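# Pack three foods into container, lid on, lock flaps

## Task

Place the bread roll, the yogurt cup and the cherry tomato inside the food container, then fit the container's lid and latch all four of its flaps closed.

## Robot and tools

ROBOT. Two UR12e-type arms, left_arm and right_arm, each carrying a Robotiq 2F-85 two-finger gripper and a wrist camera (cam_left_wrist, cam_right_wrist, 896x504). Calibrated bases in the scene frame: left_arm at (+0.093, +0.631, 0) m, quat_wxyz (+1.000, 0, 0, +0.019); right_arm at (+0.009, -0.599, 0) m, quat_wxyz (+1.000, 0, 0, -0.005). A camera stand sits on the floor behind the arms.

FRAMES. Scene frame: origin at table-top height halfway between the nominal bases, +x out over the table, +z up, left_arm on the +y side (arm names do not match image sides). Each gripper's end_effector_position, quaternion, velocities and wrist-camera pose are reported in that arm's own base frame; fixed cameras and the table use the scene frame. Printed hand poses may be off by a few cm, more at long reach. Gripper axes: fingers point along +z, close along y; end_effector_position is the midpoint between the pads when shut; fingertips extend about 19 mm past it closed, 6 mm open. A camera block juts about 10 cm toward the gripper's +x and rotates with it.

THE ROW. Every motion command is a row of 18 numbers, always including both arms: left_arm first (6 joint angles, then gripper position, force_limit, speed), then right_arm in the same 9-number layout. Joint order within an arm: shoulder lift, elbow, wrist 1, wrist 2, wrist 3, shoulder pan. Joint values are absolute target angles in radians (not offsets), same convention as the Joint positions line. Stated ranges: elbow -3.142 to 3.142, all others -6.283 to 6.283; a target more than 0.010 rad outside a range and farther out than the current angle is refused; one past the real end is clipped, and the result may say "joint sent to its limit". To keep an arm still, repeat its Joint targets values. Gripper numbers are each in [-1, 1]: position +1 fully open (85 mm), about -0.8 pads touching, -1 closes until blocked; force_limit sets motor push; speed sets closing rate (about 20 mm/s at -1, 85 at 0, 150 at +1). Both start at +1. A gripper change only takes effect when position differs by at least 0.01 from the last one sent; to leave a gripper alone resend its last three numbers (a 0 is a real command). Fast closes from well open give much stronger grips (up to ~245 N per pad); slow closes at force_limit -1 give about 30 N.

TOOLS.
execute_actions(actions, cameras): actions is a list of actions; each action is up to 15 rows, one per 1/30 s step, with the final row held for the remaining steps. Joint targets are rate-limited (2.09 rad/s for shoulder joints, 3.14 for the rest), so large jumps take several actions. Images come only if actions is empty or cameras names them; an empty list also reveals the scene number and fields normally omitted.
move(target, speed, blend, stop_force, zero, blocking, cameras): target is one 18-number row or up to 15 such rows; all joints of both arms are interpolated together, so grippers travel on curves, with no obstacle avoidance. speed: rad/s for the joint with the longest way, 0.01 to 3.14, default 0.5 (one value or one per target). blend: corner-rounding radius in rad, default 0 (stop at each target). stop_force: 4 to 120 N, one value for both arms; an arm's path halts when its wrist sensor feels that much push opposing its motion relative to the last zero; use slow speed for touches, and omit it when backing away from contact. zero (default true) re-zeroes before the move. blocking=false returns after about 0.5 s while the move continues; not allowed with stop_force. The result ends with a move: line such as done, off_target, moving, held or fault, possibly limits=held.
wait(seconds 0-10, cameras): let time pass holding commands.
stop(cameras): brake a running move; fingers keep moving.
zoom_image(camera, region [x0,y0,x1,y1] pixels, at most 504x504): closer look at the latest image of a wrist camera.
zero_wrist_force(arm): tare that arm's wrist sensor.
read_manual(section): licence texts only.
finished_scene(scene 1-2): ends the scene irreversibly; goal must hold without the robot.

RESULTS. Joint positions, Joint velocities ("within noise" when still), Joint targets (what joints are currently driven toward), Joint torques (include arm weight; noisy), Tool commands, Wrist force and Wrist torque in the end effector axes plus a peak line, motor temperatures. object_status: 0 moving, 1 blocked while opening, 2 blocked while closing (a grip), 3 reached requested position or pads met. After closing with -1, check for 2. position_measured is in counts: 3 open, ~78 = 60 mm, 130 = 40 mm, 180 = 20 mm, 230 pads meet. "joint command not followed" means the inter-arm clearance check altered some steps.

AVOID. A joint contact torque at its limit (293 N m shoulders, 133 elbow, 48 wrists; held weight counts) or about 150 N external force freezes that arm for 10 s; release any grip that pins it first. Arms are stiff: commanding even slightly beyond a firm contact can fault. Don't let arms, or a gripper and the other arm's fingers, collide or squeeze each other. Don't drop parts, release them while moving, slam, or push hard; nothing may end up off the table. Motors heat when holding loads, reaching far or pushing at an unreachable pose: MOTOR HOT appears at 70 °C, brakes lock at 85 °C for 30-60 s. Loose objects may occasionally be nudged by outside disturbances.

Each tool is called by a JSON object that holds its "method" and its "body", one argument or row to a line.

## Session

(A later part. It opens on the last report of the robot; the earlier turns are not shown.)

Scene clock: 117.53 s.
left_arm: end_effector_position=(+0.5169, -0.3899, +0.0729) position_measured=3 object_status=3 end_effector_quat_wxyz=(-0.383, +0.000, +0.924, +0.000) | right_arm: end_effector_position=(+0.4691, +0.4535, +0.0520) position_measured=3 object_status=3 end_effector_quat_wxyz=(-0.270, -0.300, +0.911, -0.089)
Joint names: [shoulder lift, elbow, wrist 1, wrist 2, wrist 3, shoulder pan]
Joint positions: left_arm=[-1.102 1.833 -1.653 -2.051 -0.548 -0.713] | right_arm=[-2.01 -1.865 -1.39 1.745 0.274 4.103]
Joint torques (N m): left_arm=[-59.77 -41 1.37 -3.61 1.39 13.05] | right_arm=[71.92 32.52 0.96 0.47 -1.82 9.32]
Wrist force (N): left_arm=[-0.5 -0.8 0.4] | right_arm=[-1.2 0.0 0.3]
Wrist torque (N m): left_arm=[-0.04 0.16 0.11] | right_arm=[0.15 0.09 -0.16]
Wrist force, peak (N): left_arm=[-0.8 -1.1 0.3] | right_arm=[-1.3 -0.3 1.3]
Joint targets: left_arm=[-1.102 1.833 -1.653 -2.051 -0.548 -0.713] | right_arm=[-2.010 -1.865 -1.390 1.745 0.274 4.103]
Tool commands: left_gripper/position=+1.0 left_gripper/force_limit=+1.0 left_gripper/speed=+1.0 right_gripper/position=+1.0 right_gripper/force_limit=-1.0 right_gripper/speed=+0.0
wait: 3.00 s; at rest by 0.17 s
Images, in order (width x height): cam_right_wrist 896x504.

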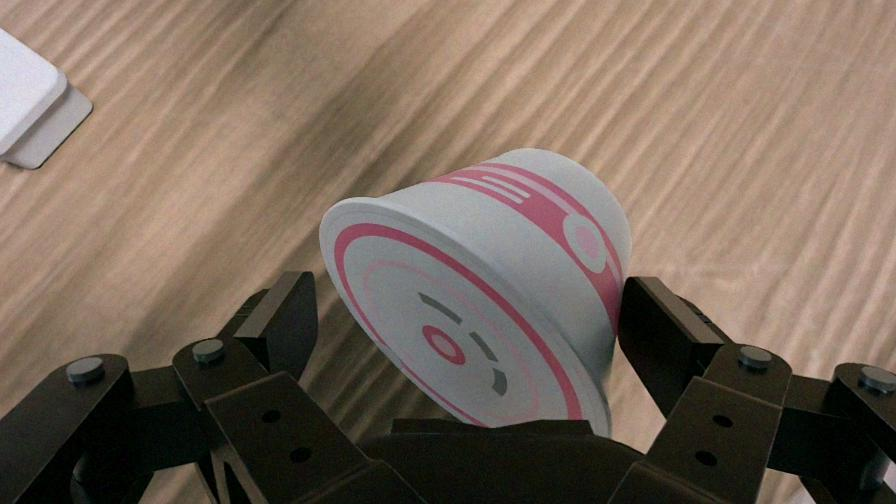

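{"method": "move", "body": {
  "target": [
    [-1.1021,1.8326,-1.6533,-2.0513,-0.548,-0.7126,1,1,1,-1.9964,-1.6992,-1.5717,1.7342,0.2562,4.0818,1,-1,0],
    [-1.1021,1.8326,-1.6533,-2.0513,-0.548,-0.7126,1,1,1,-1.6383,-2.1585,-0.9156,1.571,3.5556,4.1956,1,-1,0]
  ],
  "speed": [0.1,0.8]
}}

{"method": "wait", "body": {
  "seconds": 10
}}

{"method": "wait", "body": {
  "seconds": 3,
  "cameras": ["cam_right_wrist"]
}}

{"method": "wait", "body": {
  "seconds": 1.5,
  "cameras": ["cam_right_wrist"]
}}

Scene clock: 125.53 s.
left_arm: end_effector_position=(+0.5169, -0.3899, +0.0729) position_measured=3 object_status=3 end_effector_quat_wxyz=(-0.383, +0.000, +0.924, +0.000) | right_arm: end_effector_position=(+0.4549, +0.4481, +0.1598) position_measured=3 object_status=3 end_effector_quat_wxyz=(+0.000, +0.949, +0.315, +0.000)
Joint names: [shoulder lift, elbow, wrist 1, wrist 2, wrist 3, shoulder pan]
Joint positions: left_arm=[-1.102 1.833 -1.653 -2.051 -0.548 -0.713] | right_arm=[-1.638 -2.158 -0.916 1.571 3.555 4.196]
Joint torques (N m): left_arm=[-59.38 -41.43 1.8 -3.75 1.72 12.78] | right_arm=[62.32 32 7.83 -2.19 1.93 20.56]
Wrist force (N): left_arm=[-0.4 -0.5 0.8] | right_arm=[-0.6 0.0 0.7]
Wrist torque (N m): left_arm=[0.01 0.16 0.11] | right_arm=[0.17 0.18 -0.32]
Wrist force, peak (N): left_arm=[-0.7 -0.8 0.6] | right_arm=[-1.7 0.3 0.9]
Joint targets: left_arm=[-1.102 1.833 -1.653 -2.051 -0.548 -0.713] | right_arm=[-1.638 -2.159 -0.916 1.571 3.556 4.196]
move: done

Scene clock: 135.53 s.
left_arm: end_effector_position=(+0.5169, -0.3899, +0.0729) position_measured=3 object_status=3 end_effector_quat_wxyz=(-0.383, +0.000, +0.924, +0.000) | right_arm: end_effector_position=(+0.4549, +0.4481, +0.1598) position_measured=3 object_status=3 end_effector_quat_wxyz=(+0.000, +0.949, +0.315, +0.000)
Joint names: [shoulder lift, elbow, wrist 1, wrist 2, wrist 3, shoulder pan]
Joint positions: left_arm=[-1.102 1.833 -1.653 -2.051 -0.548 -0.713] | right_arm=[-1.638 -2.159 -0.916 1.571 3.556 4.196]
Joint torques (N m): left_arm=[-60.05 -40.78 1.52 -3.53 1.21 14.69] | right_arm=[61.73 32.51 7.21 -2.18 1.61 18.31]
Wrist force (N): left_arm=[-0.3 -0.7 0.1] | right_arm=[-1.2 -0.4 0.6]
Wrist torque (N m): left_arm=[-0.02 0.17 0.10] | right_arm=[0.09 0.28 -0.31]
Wrist force, peak (N): left_arm=[-0.5 -0.5 0.9] | right_arm=[-1.8 -0.6 0.6]
Joint targets: left_arm=[-1.102 1.833 -1.653 -2.051 -0.548 -0.713] | right_arm=[-1.638 -2.159 -0.916 1.571 3.556 4.196]
Tool commands: left_gripper/position=+1.0 left_gripper/force_limit=+1.0 left_gripper/speed=+1.0 right_gripper/position=+1.0 right_gripper/force_limit=-1.0 right_gripper/speed=+0.0
wait: 10.00 s; at rest by 0.17 s

Scene clock: 138.53 s.
left_arm: end_effector_position=(+0.5169, -0.3899, +0.0729) position_measured=3 object_status=3 end_effector_quat_wxyz=(-0.383, +0.000, +0.924, +0.000) | right_arm: end_effector_position=(+0.4549, +0.4481, +0.1598) position_measured=3 object_status=3 end_effector_quat_wxyz=(+0.000, +0.949, +0.315, +0.000)
Joint names: [shoulder lift, elbow, wrist 1, wrist 2, wrist 3, shoulder pan]
Joint positions: left_arm=[-1.102 1.833 -1.653 -2.051 -0.548 -0.713] | right_arm=[-1.638 -2.159 -0.916 1.571 3.556 4.196]
Joint torques (N m): left_arm=[-60.74 -41.01 1.74 -3.44 1.33 12.02] | right_arm=[62.03 33.06 7.9 -1.88 1.72 17.73]
Wrist force (N): left_arm=[-0.3 -0.5 0.5] | right_arm=[-1.0 -0.4 0.9]
Wrist torque (N m): left_arm=[0.01 0.14 0.11] | right_arm=[0.10 0.25 -0.31]
Wrist force, peak (N): left_arm=[-0.3 -0.8 0.8] | right_arm=[-1.1 -0.9 1.3]
Joint targets: left_arm=[-1.102 1.833 -1.653 -2.051 -0.548 -0.713] | right_arm=[-1.638 -2.159 -0.916 1.571 3.556 4.196]
Tool commands: left_gripper/position=+1.0 left_gripper/force_limit=+1.0 left_gripper/speed=+1.0 right_gripper/position=+1.0 right_gripper/force_limit=-1.0 right_gripper/speed=+0.0
wait: 3.00 s; at rest by 0.17 s
Images, in order (width x height): cam_right_wrist 896x504.

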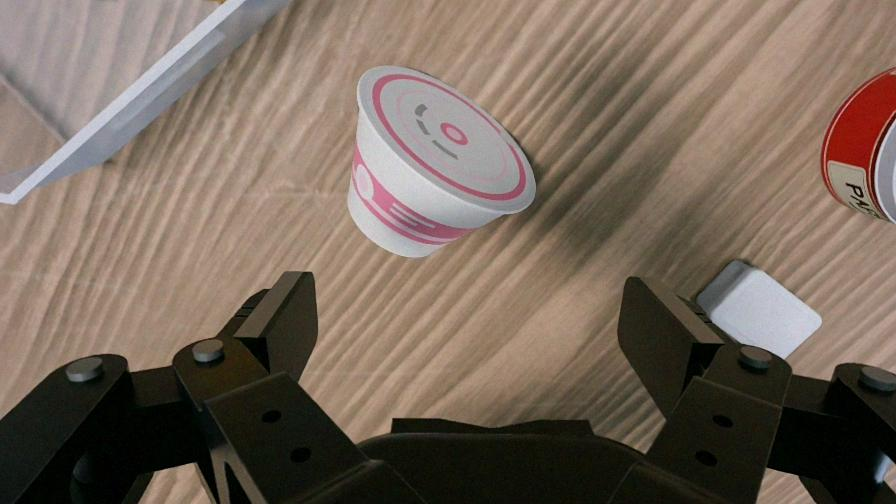

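Scene clock: 140.03 s.
left_arm: end_effector_position=(+0.5169, -0.3899, +0.0729) position_measured=3 object_status=3 end_effector_quat_wxyz=(-0.383, +0.000, +0.924, +0.000) | right_arm: end_effector_position=(+0.4549, +0.4481, +0.1598) position_measured=3 object_status=3 end_effector_quat_wxyz=(+0.000, +0.949, +0.315, +0.000)
Joint names: [shoulder lift, elbow, wrist 1, wrist 2, wrist 3, shoulder pan]
Joint positions: left_arm=[-1.102 1.833 -1.653 -2.051 -0.548 -0.713] | right_arm=[-1.638 -2.159 -0.916 1.571 3.556 4.196]
Joint torques (N m): left_arm=[-60.32 -40.89 1.97 -3.66 1.17 14.46] | right_arm=[60.55 33.45 7.5 -2.04 1.22 19.13]
Wrist force (N): left_arm=[-0.1 -0.5 0.4] | right_arm=[-1.0 -0.3 0.5]
Wrist torque (N m): left_arm=[0.02 0.12 0.10] | right_arm=[0.11 0.25 -0.31]
Wrist force, peak (N): left_arm=[-0.5 -0.7 0.6] | right_arm=[-1.5 -0.3 0.9]
Joint targets: left_arm=[-1.102 1.833 -1.653 -2.051 -0.548 -0.713] | right_arm=[-1.638 -2.159 -0.916 1.571 3.556 4.196]
Tool commands: left_gripper/position=+1.0 left_gripper/force_limit=+1.0 left_gripper/speed=+1.0 right_gripper/position=+1.0 right_gripper/force_limit=-1.0 right_gripper/speed=+0.0
wait: 1.50 s; at rest by 0.17 s
Images, in order (width x height): cam_right_wrist 896x504.

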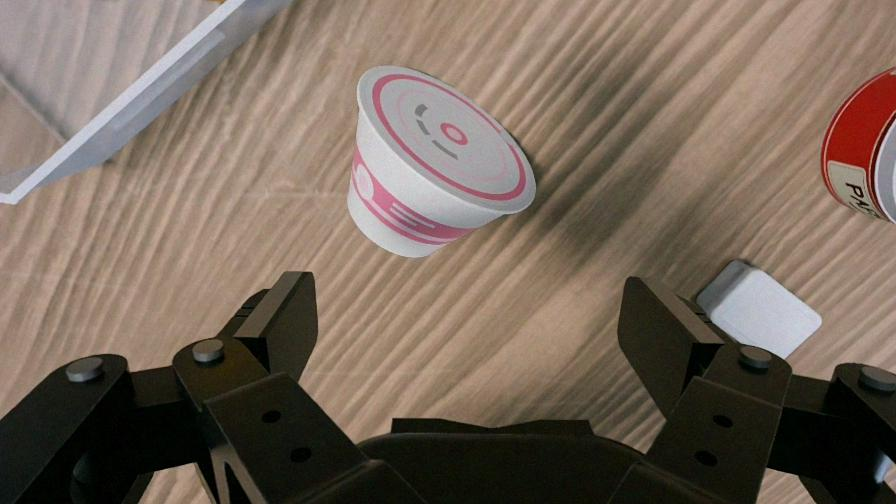

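{"method": "move", "body": {
  "target": [-1.1021,1.8326,-1.6533,-2.0513,-0.548,-0.7126,1,1,1,-1.7026,-2.1764,-0.8334,1.571,4.1156,4.2256,1,-1,0],
  "cameras": ["cam_right_wrist"],
  "speed": 0.3
}}

Scene clock: 142.87 s.
left_arm: end_effector_position=(+0.5169, -0.3899, +0.0729) position_measured=3 object_status=3 end_effector_quat_wxyz=(-0.383, +0.000, +0.924, +0.000) | right_arm: end_effector_position=(+0.4455, +0.4696, +0.1199) position_measured=3 object_status=3 end_effector_quat_wxyz=(+0.000, +0.998, +0.055, +0.000)
Joint names: [shoulder lift, elbow, wrist 1, wrist 2, wrist 3, shoulder pan]
Joint positions: left_arm=[-1.102 1.833 -1.653 -2.051 -0.548 -0.713] | right_arm=[-1.703 -2.176 -0.833 1.571 4.115 4.226]
Joint torques (N m): left_arm=[-58.73 -41 1.73 -3.59 1.24 14.56] | right_arm=[41.61 29.61 7.75 -1.7 2.21 19.68]
Wrist force (N): left_arm=[-0.2 -0.5 0.2] | right_arm=[-1.1 0.2 0.7]
Wrist torque (N m): left_arm=[0.03 0.14 0.11] | right_arm=[0.12 0.27 -0.35]
Wrist force, peak (N): left_arm=[-0.6 -0.9 0.7] | right_arm=[-0.8 -1.0 1.4]
Joint targets: left_arm=[-1.102 1.833 -1.653 -2.051 -0.548 -0.713] | right_arm=[-1.703 -2.176 -0.833 1.571 4.116 4.226]
move: done
Images, in order (width x height): cam_right_wrist 896x504.

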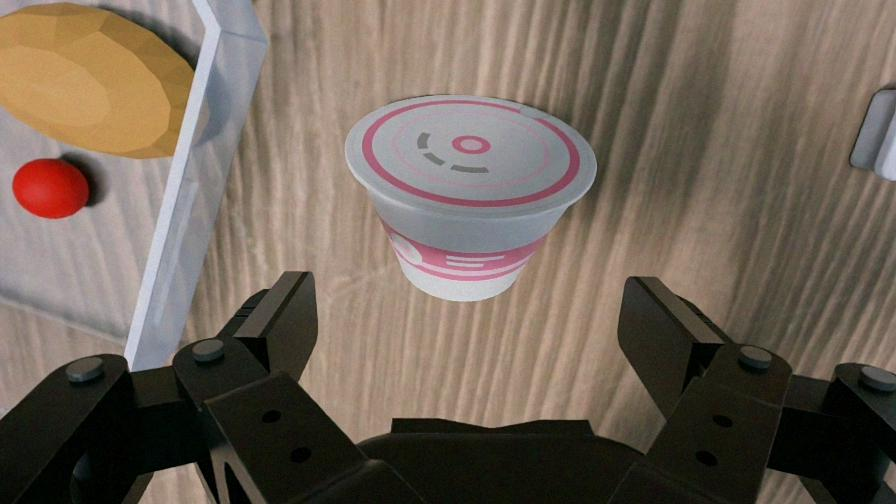

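{"method": "move", "body": {
  "target": [-1.1021,1.8326,-1.6533,-2.0513,-0.548,-0.7126,1,1,1,-1.8276,-2.2303,-0.6545,1.571,4.1156,4.2256,1,-1,0],
  "cameras": ["cam_right_wrist"],
  "speed": 0.1,
  "stop_force": 5
}}

Scene clock: 145.80 s.
left_arm: end_effector_position=(+0.5169, -0.3899, +0.0729) position_measured=3 object_status=3 end_effector_quat_wxyz=(-0.383, +0.000, +0.924, +0.000) | right_arm: end_effector_position=(+0.4455, +0.4695, +0.0359) position_measured=3 object_status=3 end_effector_quat_wxyz=(+0.000, +0.998, +0.055, +0.000)
Joint names: [shoulder lift, elbow, wrist 1, wrist 2, wrist 3, shoulder pan]
Joint positions: left_arm=[-1.102 1.833 -1.653 -2.051 -0.548 -0.713] | right_arm=[-1.828 -2.23 -0.655 1.571 4.116 4.226]
Joint torques (N m): left_arm=[-60.69 -41.92 1.54 -3.61 0.72 13.12] | right_arm=[48.01 22.25 7.71 -0.4 2.25 16.3]
Wrist force (N): left_arm=[-0.7 -0.4 0.6] | right_arm=[-0.3 0.2 1.2]
Wrist torque (N m): left_arm=[0.04 0.21 0.11] | right_arm=[0.19 0.14 -0.37]
Wrist force, peak (N): left_arm=[-0.4 -0.6 0.9] | right_arm=[-1.0 0.4 1.7]
Joint targets: left_arm=[-1.102 1.833 -1.653 -2.051 -0.548 -0.713] | right_arm=[-1.828 -2.230 -0.655 1.571 4.116 4.226]
move: done
Images, in order (width x height): cam_right_wrist 896x504.

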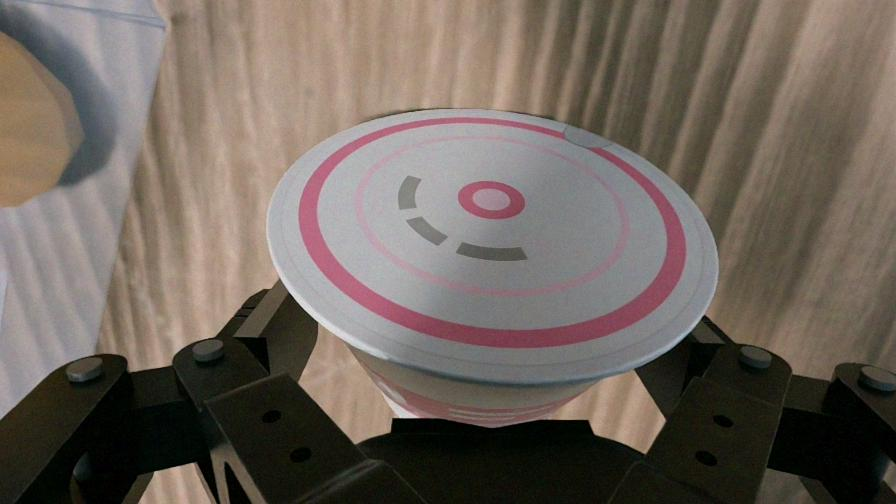

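{"method": "move", "body": {
  "target": [-1.1021,1.8326,-1.6533,-2.0513,-0.548,-0.7126,1,1,1,-1.8276,-2.2303,-0.6545,1.571,4.1156,4.2256,-1,-0.6,-1],
  "cameras": ["cam_right_wrist"]
}}

Scene clock: 146.90 s.
left_arm: end_effector_position=(+0.5169, -0.3899, +0.0729) position_measured=3 object_status=3 end_effector_quat_wxyz=(-0.383, +0.000, +0.924, +0.000) | right_arm: end_effector_position=(+0.4455, +0.4696, +0.0359) position_measured=38 object_status=0 end_effector_quat_wxyz=(+0.000, +0.998, +0.055, +0.000)
Joint names: [shoulder lift, elbow, wrist 1, wrist 2, wrist 3, shoulder pan]
Joint positions: left_arm=[-1.102 1.833 -1.653 -2.051 -0.548 -0.713] | right_arm=[-1.828 -2.23 -0.654 1.571 4.116 4.226]
Joint torques (N m): left_arm=[-62.52 -40.61 2.04 -3.3 1.52 13.25] | right_arm=[46.52 24.61 4.17 -0.01 1.92 16.72]
Wrist force (N): left_arm=[-0.3 -0.9 0.3] | right_arm=[-1.1 -0.1 -16.0]
Wrist torque (N m): left_arm=[-0.04 0.16 0.11] | right_arm=[0.08 0.36 -0.36]
Wrist force, peak (N): left_arm=[-0.2 -0.7 0.7] | right_arm=[-1.2 0.5 -16.3]
Joint targets: left_arm=[-1.102 1.833 -1.653 -2.051 -0.548 -0.713] | right_arm=[-1.828 -2.230 -0.655 1.571 4.116 4.226]
move: done
Images, in order (width x height): cam_right_wrist 896x504.

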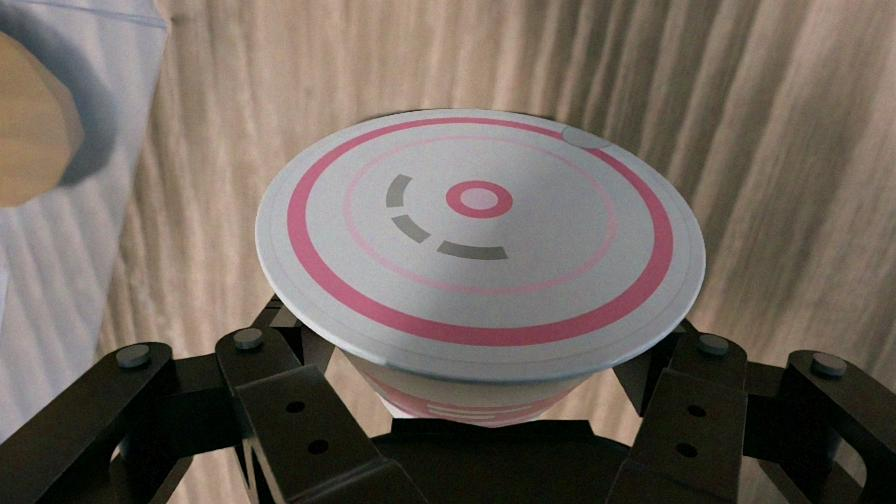

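{"method": "wait", "body": {
  "seconds": 0.7,
  "cameras": ["cam_right_wrist"]
}}

Scene clock: 147.80 s.
left_arm: end_effector_position=(+0.5169, -0.3899, +0.0729) position_measured=3 object_status=3 end_effector_quat_wxyz=(-0.383, +0.000, +0.924, +0.000) | right_arm: end_effector_position=(+0.4455, +0.4695, +0.0359) position_measured=38 object_status=2 end_effector_quat_wxyz=(+0.000, +0.998, +0.055, +0.000)
Joint names: [shoulder lift, elbow, wrist 1, wrist 2, wrist 3, shoulder pan]
Joint positions: left_arm=[-1.102 1.833 -1.653 -2.051 -0.548 -0.713] | right_arm=[-1.828 -2.23 -0.654 1.571 4.116 4.226]
Joint torques (N m): left_arm=[-62.21 -41.59 1.57 -3.74 0.93 12.2] | right_arm=[49.04 25.11 -0.42 -0.12 2.06 13.86]
Wrist force (N): left_arm=[-0.1 -0.2 0.5] | right_arm=[-1.0 0.4 -16.1]
Wrist torque (N m): left_arm=[0.06 0.11 0.11] | right_arm=[0.20 0.35 -0.36]
Wrist force, peak (N): left_arm=[-0.7 -0.7 0.6] | right_arm=[-1.1 0.1 -16.5]
Joint targets: left_arm=[-1.102 1.833 -1.653 -2.051 -0.548 -0.713] | right_arm=[-1.828 -2.230 -0.655 1.571 4.116 4.226]
Tool commands: left_gripper/position=+1.0 left_gripper/force_limit=+1.0 left_gripper/speed=+1.0 right_gripper/position=-1.0 right_gripper/force_limit=-0.6 right_gripper/speed=-1.0
wait: 0.70 s; at rest from the start
Images, in order (width x height): cam_right_wrist 896x504.

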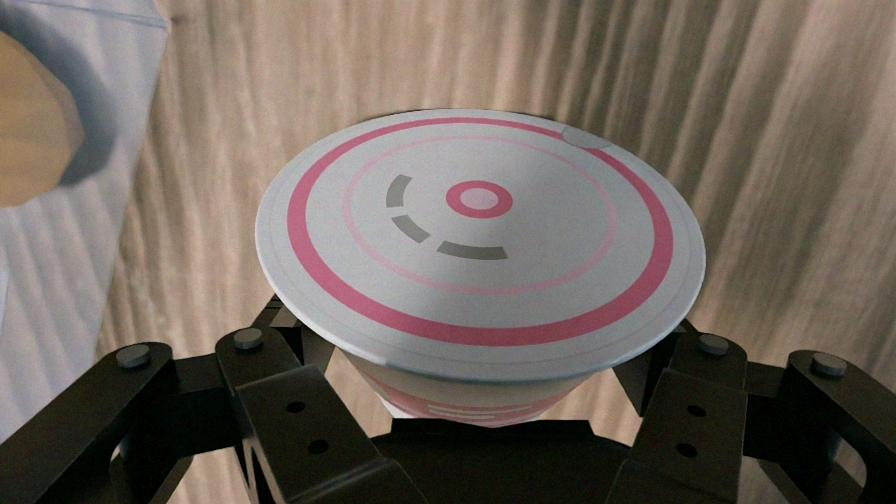

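{"method": "move", "body": {
  "target": [-1.1021,1.8326,-1.6533,-2.0513,-0.548,-0.7126,1,1,1,-1.7798,-2.2137,-0.7189,1.571,4.1156,4.2256,-1,-0.6,-1],
  "cameras": ["cam_right_wrist"],
  "speed": 0.06
}}

Scene clock: 149.37 s.
left_arm: end_effector_position=(+0.5169, -0.3899, +0.0729) position_measured=3 object_status=3 end_effector_quat_wxyz=(-0.383, +0.000, +0.924, +0.000) | right_arm: end_effector_position=(+0.4455, +0.4695, +0.0660) position_measured=38 object_status=2 end_effector_quat_wxyz=(+0.000, +0.998, +0.055, +0.000)
Joint names: [shoulder lift, elbow, wrist 1, wrist 2, wrist 3, shoulder pan]
Joint positions: left_arm=[-1.102 1.833 -1.653 -2.051 -0.548 -0.713] | right_arm=[-1.78 -2.214 -0.719 1.571 4.116 4.226]
Joint torques (N m): left_arm=[-61.94 -40.86 1.62 -3.28 1.38 13.15] | right_arm=[69.21 46.54 1.54 -0.07 2 14.28]
Wrist force (N): left_arm=[-0.1 -0.4 0.3] | right_arm=[0.0 -0.6 2.3]
Wrist torque (N m): left_arm=[0.03 0.12 0.11] | right_arm=[0.06 0.06 -0.31]
Wrist force, peak (N): left_arm=[-0.5 -0.8 0.5] | right_arm=[-1.2 0.6 -16.3]
Joint targets: left_arm=[-1.102 1.833 -1.653 -2.051 -0.548 -0.713] | right_arm=[-1.780 -2.214 -0.719 1.571 4.116 4.226]
move: done
Images, in order (width x height): cam_right_wrist 896x504.

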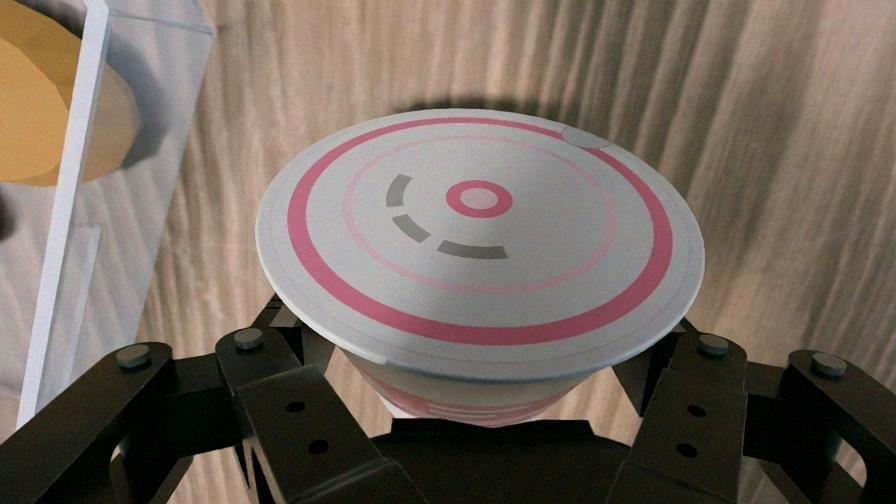

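{"method": "move", "body": {
  "target": [
    [-1.7689,2.3164,-2.1183,-1.571,-1.197,-1.197,-1,0,0,-1.7026,-2.1764,-0.8334,1.571,4.1156,4.2256,-1,-0.6,-1],
    [-1.3969,2.0565,-2.2304,-1.571,-1.3412,-1.3412,-1,0,0,-1.7026,-2.1764,-0.8334,1.571,4.1156,4.2256,-1,-0.6,-1]
  ],
  "cameras": ["cam_left_wrist","cam_right_wrist"],
  "speed": 0.6,
  "blend": [0.1,0]
}}

Scene clock: 153.07 s.
left_arm: end_effector_position=(+0.3238, -0.6200, +0.1500) position_measured=232 object_status=3 end_effector_quat_wxyz=(+0.000, +0.000, +1.000, +0.000) | right_arm: end_effector_position=(+0.4455, +0.4696, +0.1199) position_measured=38 object_status=2 end_effector_quat_wxyz=(+0.000, +0.998, +0.055, +0.000)
Joint names: [shoulder lift, elbow, wrist 1, wrist 2, wrist 3, shoulder pan]
Joint positions: left_arm=[-1.397 2.057 -2.23 -1.571 -1.341 -1.341] | right_arm=[-1.703 -2.176 -0.833 1.571 4.116 4.226]
Joint torques (N m): left_arm=[-39.13 -48.29 -7.24 3.19 -2.71 -16.39] | right_arm=[68.28 49.42 1.76 0.2 1.94 11.03]
Wrist force (N): left_arm=[0.1 -0.4 0.1] | right_arm=[-0.6 -0.2 2.7]
Wrist torque (N m): left_arm=[-0.14 0.30 0.27] | right_arm=[0.07 0.18 -0.34]
Wrist force, peak (N): left_arm=[-4.1 0.4 -0.3] | right_arm=[-0.9 -0.2 3.3]
Joint targets: left_arm=[-1.397 2.057 -2.230 -1.571 -1.341 -1.341] | right_arm=[-1.703 -2.176 -0.833 1.571 4.116 4.226]
move: done

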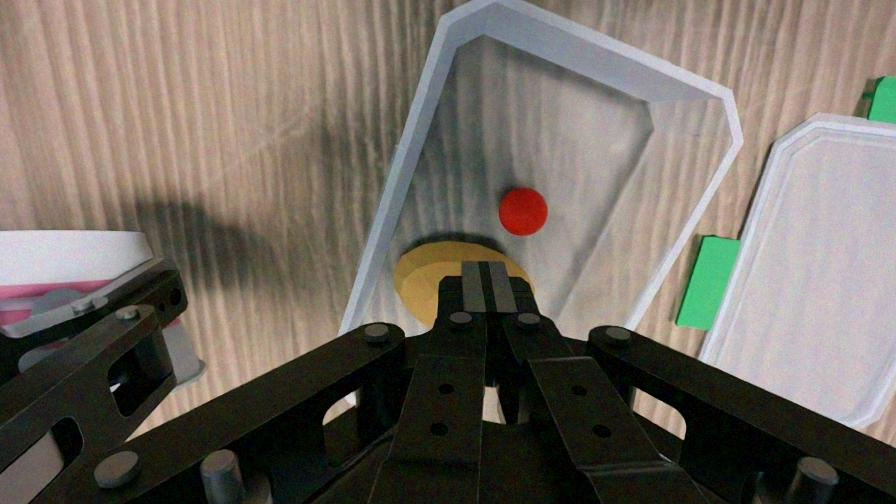

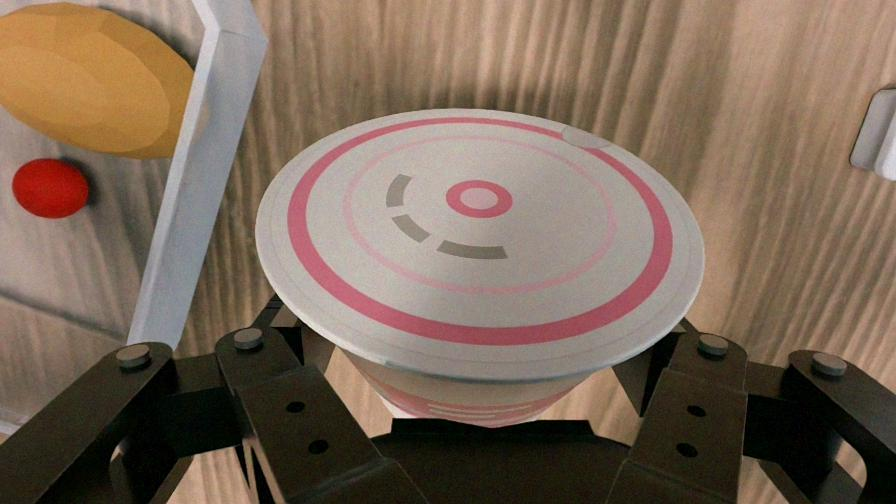

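{"method": "move", "body": {
  "target": [
    [-1.2429,2.1461,-2.4740,-1.571,-1.348,-1.348,-1,0,0,-1.7026,-2.1764,-0.8334,1.571,4.1156,4.2256,-1,-0.6,-1],
    [-1.2751,2.1955,-2.4912,-1.571,-1.3168,-1.3168,-1,0,0,-1.7026,-2.1764,-0.8334,1.571,4.1156,4.2256,-1,-0.6,-1],
    [-1.4457,2.1152,-2.2403,-1.571,-1.3168,-1.3168,-1,0,0,-1.7026,-2.1764,-0.8334,1.571,4.1156,4.2256,-1,-0.6,-1]
  ],
  "cameras": ["cam_left_wrist"],
  "speed": [0.2,0.02,0.2]
}}

Scene clock: 159.57 s.
left_arm: end_effector_position=(+0.3305, -0.5800, +0.1499) position_measured=232 object_status=3 end_effector_quat_wxyz=(+0.000, +0.000, +1.000, +0.000) | right_arm: end_effector_position=(+0.4455, +0.4696, +0.1199) position_measured=38 object_status=2 end_effector_quat_wxyz=(+0.000, +0.998, +0.055, +0.000)
Joint names: [shoulder lift, elbow, wrist 1, wrist 2, wrist 3, shoulder pan]
Joint positions: left_arm=[-1.446 2.115 -2.24 -1.571 -1.317 -1.317] | right_arm=[-1.703 -2.176 -0.833 1.571 4.116 4.226]
Joint torques (N m): left_arm=[-53.57 -44.9 -0.41 0.83 2.92 13.09] | right_arm=[67.35 50.28 2.21 -0.14 1.44 2.26]
Wrist force (N): left_arm=[0.4 0.2 0.3] | right_arm=[-0.7 -0.7 1.7]
Wrist torque (N m): left_arm=[-0.06 0.26 0.16] | right_arm=[-0.01 0.20 -0.35]
Wrist force, peak (N): left_arm=[0.2 -0.2 -1.9] | right_arm=[-0.6 -0.5 3.2]
Joint targets: left_arm=[-1.446 2.115 -2.240 -1.571 -1.317 -1.317] | right_arm=[-1.703 -2.176 -0.833 1.571 4.116 4.226]
move: done
Images, in order (width x height): cam_left_wrist 896x504.

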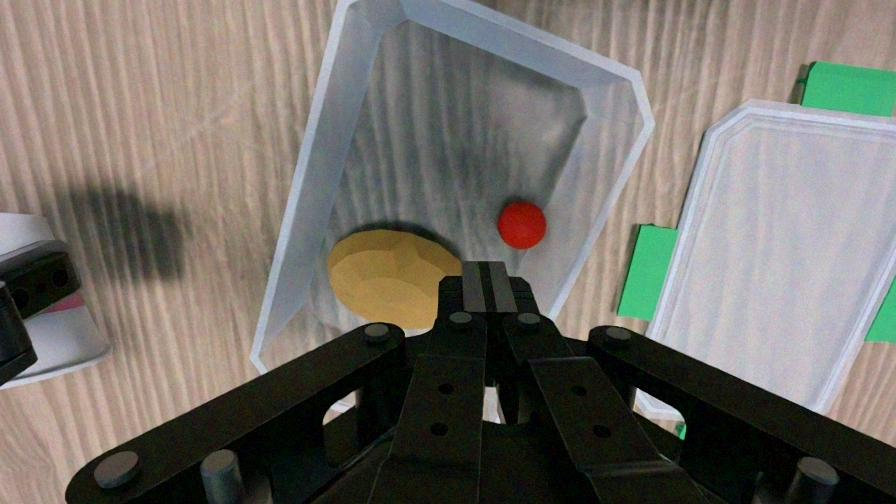

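{"method": "move", "body": {
  "target": [
    [-1.7689,2.3164,-2.1183,-1.571,-1.197,-1.197,-1,0,0,-1.6078,-2.105,-0.9996,1.571,4.1156,4.2256,-1,-0.6,-1],
    [-1.7689,2.3164,-2.1183,-1.571,-1.197,-1.197,-1,0,0,-2.0059,-1.7503,-1.4059,2.4912,1.0262,4.0838,-1,-0.6,-1]
  ],
  "cameras": ["cam_left_wrist","cam_right_wrist"],
  "speed": [0.4,0.7]
}}

Scene clock: 166.63 s.
left_arm: end_effector_position=(+0.3400, -0.3901, +0.2000) position_measured=232 object_status=3 end_effector_quat_wxyz=(+0.000, +0.000, +1.000, +0.000) | right_arm: end_effector_position=(+0.4040, +0.6439, +0.1998) position_measured=38 object_status=2 end_effector_quat_wxyz=(-0.471, +0.136, +0.868, +0.073)
Joint names: [shoulder lift, elbow, wrist 1, wrist 2, wrist 3, shoulder pan]
Joint positions: left_arm=[-1.769 2.316 -2.118 -1.571 -1.197 -1.197] | right_arm=[-2.006 -1.75 -1.406 2.491 1.026 4.084]
Joint torques (N m): left_arm=[-31.69 -35.42 -0.45 -1 2.74 12.15] | right_arm=[70.55 52.75 -0.02 4.78 -2.14 -12.46]
Wrist force (N): left_arm=[-0.2 -0.1 0.1] | right_arm=[-1.5 -0.4 1.7]
Wrist torque (N m): left_arm=[-0.11 0.36 0.16] | right_arm=[0.05 -0.18 0.06]
Wrist force, peak (N): left_arm=[0.5 -2.5 1.2] | right_arm=[-1.2 -0.4 3.8]
Joint targets: left_arm=[-1.769 2.316 -2.118 -1.571 -1.197 -1.197] | right_arm=[-2.006 -1.750 -1.406 2.491 1.026 4.084]
move: done

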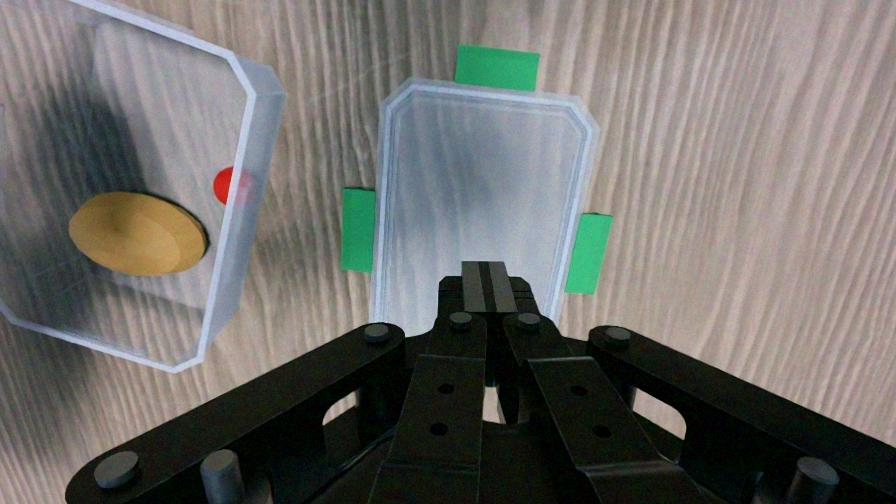

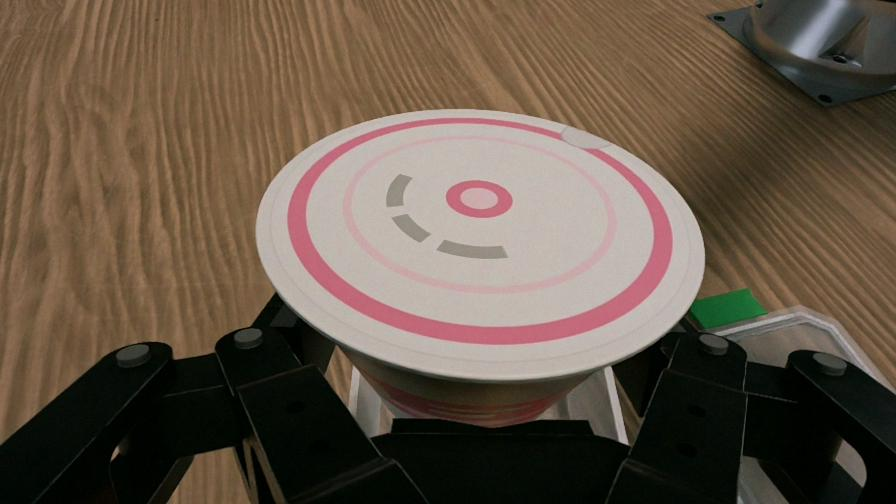

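{"method": "move", "body": {
  "target": [
    [-1.7689,2.3164,-2.1183,-1.571,-1.197,-1.197,-1,0,0,-2.0356,-1.7687,-1.3578,2.4912,1.0262,4.0838,-1,-0.6,-1],
    [-1.7689,2.3164,-2.1183,-1.571,-1.197,-1.197,-1,0,0,-2.1759,-1.817,-1.1692,2.4912,1.0262,4.0838,-1,-0.6,-1]
  ],
  "cameras": ["cam_left_wrist","cam_right_wrist"],
  "speed": [0.2,0.07],
  "stop_force": 7
}}

Scene clock: 170.73 s.
left_arm: end_effector_position=(+0.3400, -0.3901, +0.2000) position_measured=232 object_status=3 end_effector_quat_wxyz=(+0.000, +0.000, +1.000, +0.000) | right_arm: end_effector_position=(+0.4046, +0.6446, +0.0590) position_measured=38 object_status=2 end_effector_quat_wxyz=(-0.471, +0.136, +0.868, +0.073)
Joint names: [shoulder lift, elbow, wrist 1, wrist 2, wrist 3, shoulder pan]
Joint positions: left_arm=[-1.769 2.316 -2.118 -1.571 -1.197 -1.197] | right_arm=[-2.163 -1.812 -1.187 2.491 1.026 4.084]
Joint torques (N m): left_arm=[-32.11 -34.74 -0.23 -2.83 3.1 15.28] | right_arm=[98.51 45.39 0.8 2.46 -2.3 -5.59]
Wrist force (N): left_arm=[0.2 -0.2 0.4] | right_arm=[-1.8 0.0 1.9]
Wrist torque (N m): left_arm=[-0.13 0.30 0.16] | right_arm=[0.05 -0.04 0.03]
Wrist force, peak (N): left_arm=[0.3 -0.6 0.3] | right_arm=[19.2 1.8 -11.7]
Joint targets: left_arm=[-1.769 2.316 -2.118 -1.571 -1.197 -1.197] | right_arm=[-2.163 -1.812 -1.187 2.491 1.026 4.084]
move: contact (right_arm); path passed 1 of 2 targets; right_arm: the wrist 1 is farthest, 0.018 rad from its target

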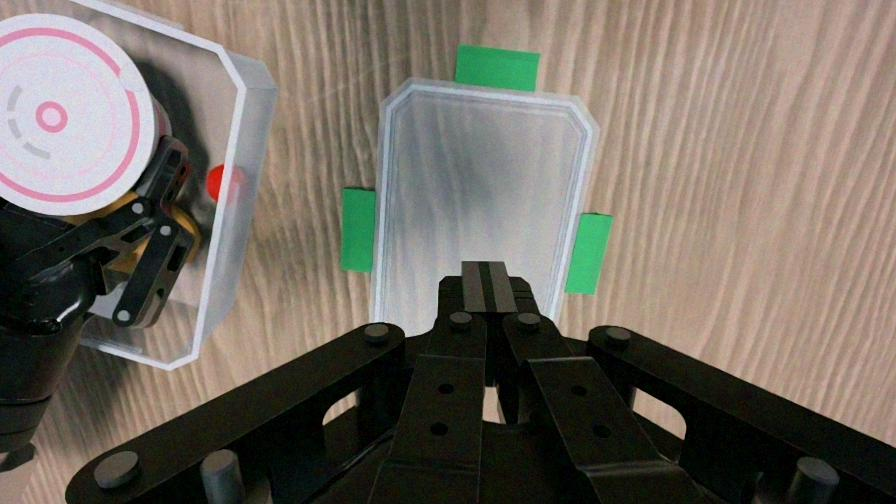

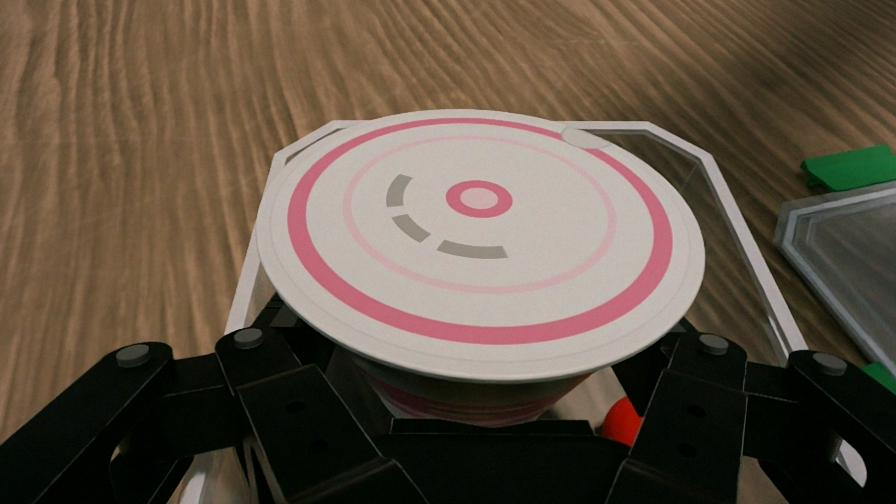

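{"method": "move", "body": {
  "target": [-1.7689,2.3164,-2.1183,-1.571,-1.197,-1.197,-1,0,0,-2.163,-1.812,-1.187,2.4912,1.0262,4.0838,0.9,-1,-1],
  "cameras": ["cam_left_wrist","cam_right_wrist"]
}}

Scene clock: 171.73 s.
left_arm: end_effector_position=(+0.3400, -0.3901, +0.2000) position_measured=232 object_status=3 end_effector_quat_wxyz=(+0.000, +0.000, +1.000, +0.000) | right_arm: end_effector_position=(+0.4047, +0.6448, +0.0591) position_measured=16 object_status=0 end_effector_quat_wxyz=(-0.471, +0.136, +0.868, +0.073)
Joint names: [shoulder lift, elbow, wrist 1, wrist 2, wrist 3, shoulder pan]
Joint positions: left_arm=[-1.769 2.316 -2.118 -1.571 -1.197 -1.197] | right_arm=[-2.163 -1.812 -1.187 2.491 1.026 4.084]
Joint torques (N m): left_arm=[-31.6 -34.41 -0.46 -2.95 2.99 14.64] | right_arm=[75.24 45.18 0.83 2.72 -2.51 -5.19]
Wrist force (N): left_arm=[0.1 -0.1 0.1] | right_arm=[-1.6 -0.4 1.6]
Wrist torque (N m): left_arm=[-0.11 0.32 0.16] | right_arm=[-0.02 -0.09 0.03]
Wrist force, peak (N): left_arm=[0.2 0.0 0.7] | right_arm=[-2.0 -0.6 2.1]
Joint targets: left_arm=[-1.769 2.316 -2.118 -1.571 -1.197 -1.197] | right_arm=[-2.163 -1.812 -1.187 2.491 1.026 4.084]
move: done

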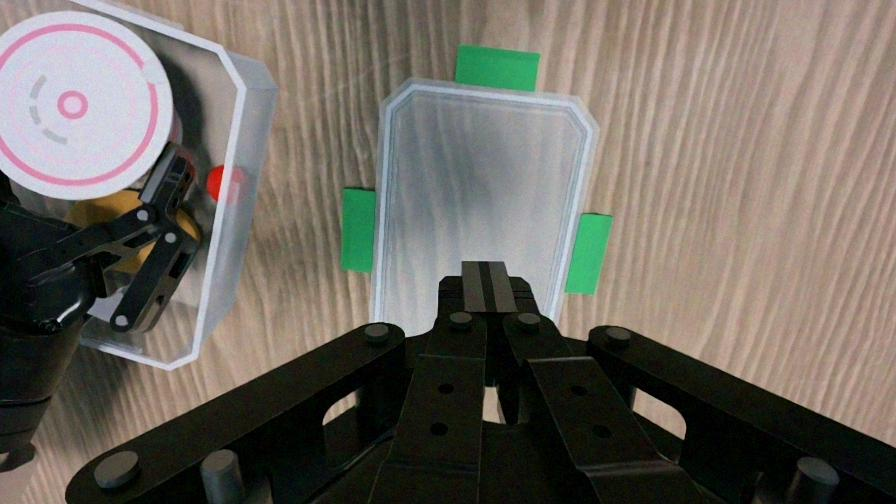

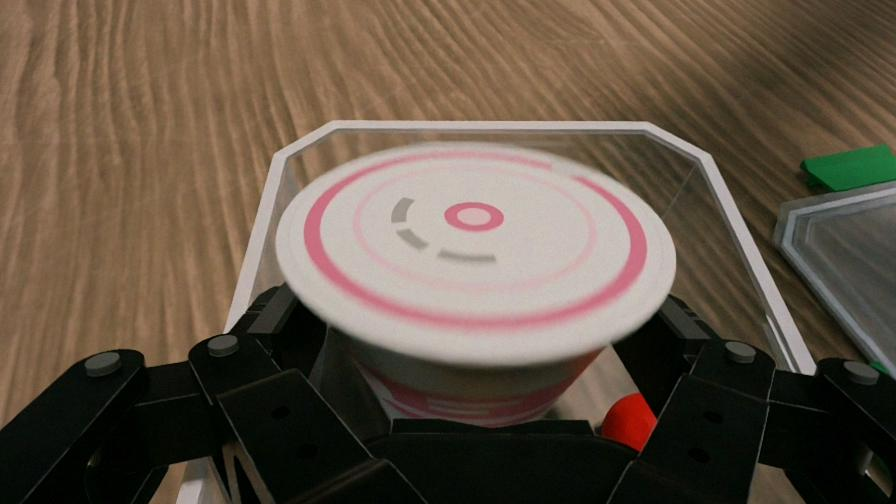

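{"method": "wait", "body": {
  "seconds": 1,
  "cameras": ["cam_left_wrist","cam_right_wrist"]
}}

Scene clock: 172.87 s.
left_arm: end_effector_position=(+0.3400, -0.3901, +0.2000) position_measured=232 object_status=3 end_effector_quat_wxyz=(+0.000, +0.000, +1.000, +0.000) | right_arm: end_effector_position=(+0.4047, +0.6448, +0.0591) position_measured=16 object_status=3 end_effector_quat_wxyz=(-0.471, +0.136, +0.868, +0.073)
Joint names: [shoulder lift, elbow, wrist 1, wrist 2, wrist 3, shoulder pan]
Joint positions: left_arm=[-1.769 2.316 -2.118 -1.571 -1.197 -1.197] | right_arm=[-2.163 -1.812 -1.187 2.491 1.026 4.084]
Joint torques (N m): left_arm=[-32.63 -34.73 -0.04 -3.23 2.51 15.41] | right_arm=[78.5 44.71 0.48 2.84 -2.75 -5.73]
Wrist force (N): left_arm=[0.2 -0.2 0.4] | right_arm=[-1.6 -0.5 1.8]
Wrist torque (N m): left_arm=[-0.13 0.29 0.17] | right_arm=[-0.03 -0.11 0.02]
Wrist force, peak (N): left_arm=[0.4 -0.4 0.7] | right_arm=[-2.0 -0.6 2.1]
Joint targets: left_arm=[-1.769 2.316 -2.118 -1.571 -1.197 -1.197] | right_arm=[-2.163 -1.812 -1.187 2.491 1.026 4.084]
Tool commands: left_gripper/position=-1.0 left_gripper/force_limit=+0.0 left_gripper/speed=+0.0 right_gripper/position=+0.9 right_gripper/force_limit=-1.0 right_gripper/speed=-1.0
wait: 1.00 s; at rest by 0.03 s

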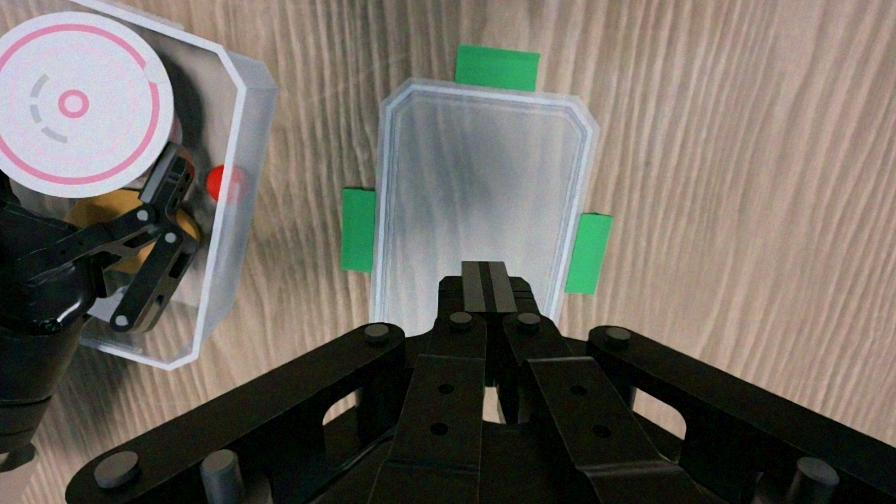

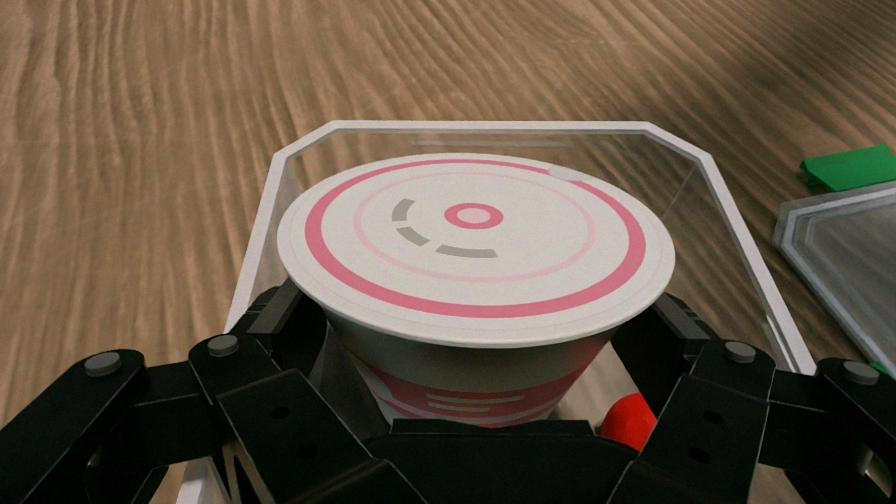

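{"method": "move", "body": {
  "target": [-1.7689,2.3164,-2.1183,-1.571,-1.197,-1.197,-1,0,0,-2.1598,-1.5667,-1.5942,2.4155,0.8215,3.933,0.9,-1,-1],
  "cameras": ["cam_left_wrist","cam_right_wrist"],
  "speed": 0.12
}}

Scene clock: 176.90 s.
left_arm: end_effector_position=(+0.3400, -0.3901, +0.2000) position_measured=232 object_status=3 end_effector_quat_wxyz=(+0.000, +0.000, +1.000, +0.000) | right_arm: end_effector_position=(+0.5404, +0.6013, +0.1514) position_measured=16 object_status=3 end_effector_quat_wxyz=(-0.471, +0.136, +0.868, +0.073)
Joint names: [shoulder lift, elbow, wrist 1, wrist 2, wrist 3, shoulder pan]
Joint positions: left_arm=[-1.769 2.316 -2.118 -1.571 -1.197 -1.197] | right_arm=[-2.16 -1.567 -1.594 2.416 0.822 3.933]
Joint torques (N m): left_arm=[-33.1 -34.77 -0.57 -3.9 2.39 14.71] | right_arm=[109.47 52.79 0.01 0.05 -2.06 -14.39]
Wrist force (N): left_arm=[0.2 -0.1 0.4] | right_arm=[-1.2 -0.1 1.6]
Wrist torque (N m): left_arm=[-0.13 0.30 0.16] | right_arm=[0.16 -0.20 0.00]
Wrist force, peak (N): left_arm=[0.6 -0.4 0.3] | right_arm=[-1.7 -0.3 2.7]
Joint targets: left_arm=[-1.769 2.316 -2.118 -1.571 -1.197 -1.197] | right_arm=[-2.160 -1.567 -1.594 2.415 0.822 3.933]
move: done

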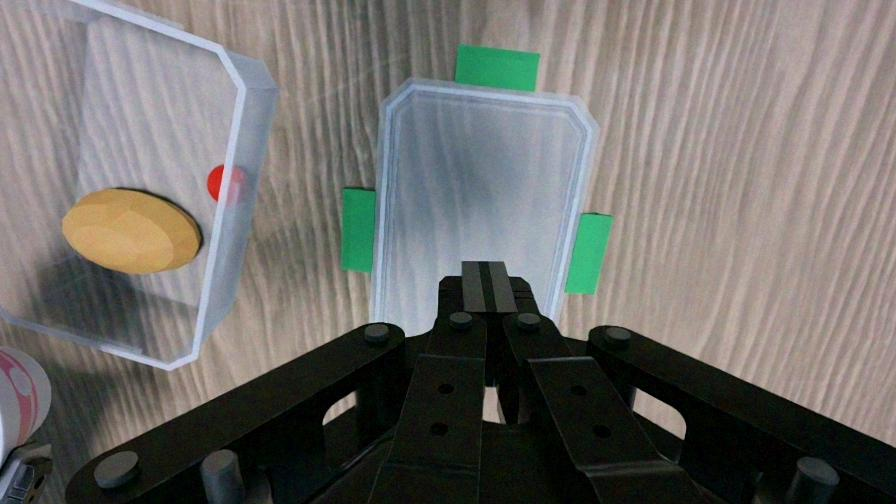

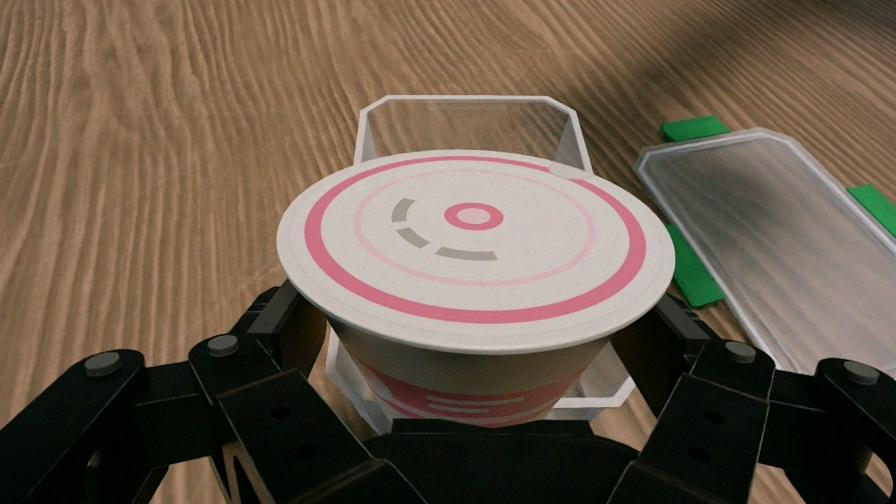

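{"method": "move", "body": {
  "target": [-1.7689,2.3164,-2.1183,-1.571,-1.197,-1.197,-1,0,0,-2.1598,-1.5667,-1.5942,2.4155,0.8215,3.933,-1,-0.9,-1],
  "cameras": ["cam_left_wrist","cam_right_wrist"]
}}

Scene clock: 177.70 s.
left_arm: end_effector_position=(+0.3400, -0.3901, +0.2000) position_measured=232 object_status=3 end_effector_quat_wxyz=(+0.000, +0.000, +1.000, +0.000) | right_arm: end_effector_position=(+0.5404, +0.6013, +0.1514) position_measured=24 object_status=0 end_effector_quat_wxyz=(-0.471, +0.136, +0.868, +0.073)
Joint names: [shoulder lift, elbow, wrist 1, wrist 2, wrist 3, shoulder pan]
Joint positions: left_arm=[-1.769 2.316 -2.118 -1.571 -1.197 -1.197] | right_arm=[-2.16 -1.567 -1.594 2.415 0.821 3.933]
Joint torques (N m): left_arm=[-34.44 -35.48 -0.44 -3.44 2.8 16.96] | right_arm=[107.85 53.2 -0.54 -0.13 -2.23 -10.86]
Wrist force (N): left_arm=[0.3 -0.4 0.3] | right_arm=[-1.8 0.5 1.8]
Wrist torque (N m): left_arm=[-0.16 0.28 0.16] | right_arm=[0.26 -0.09 0.00]
Wrist force, peak (N): left_arm=[0.3 -0.4 0.7] | right_arm=[-1.8 0.0 2.1]
Joint targets: left_arm=[-1.769 2.316 -2.118 -1.571 -1.197 -1.197] | right_arm=[-2.160 -1.567 -1.594 2.415 0.821 3.933]
move: done

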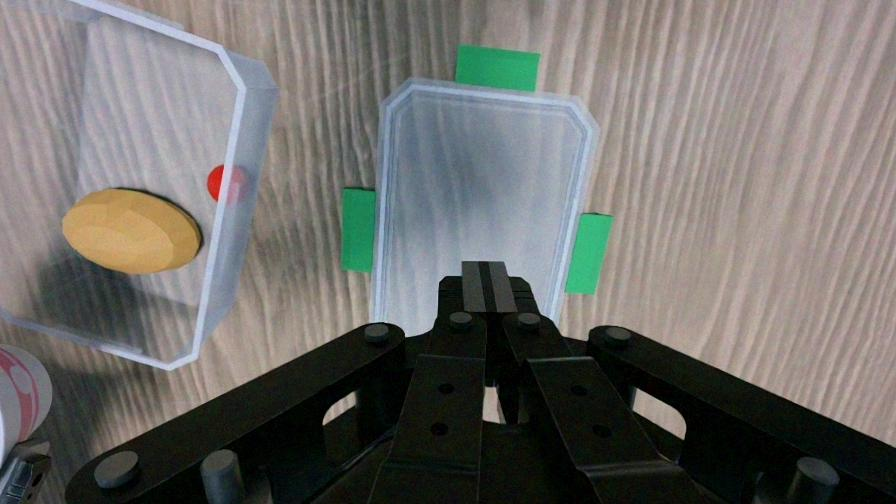

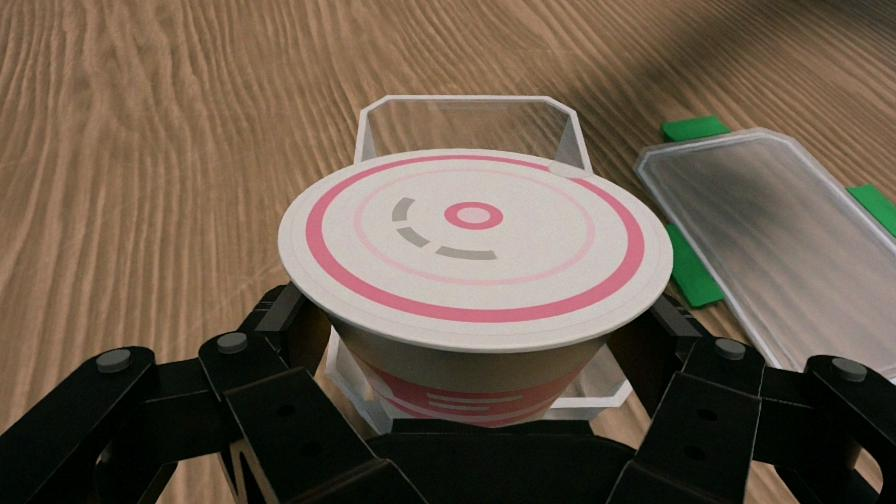

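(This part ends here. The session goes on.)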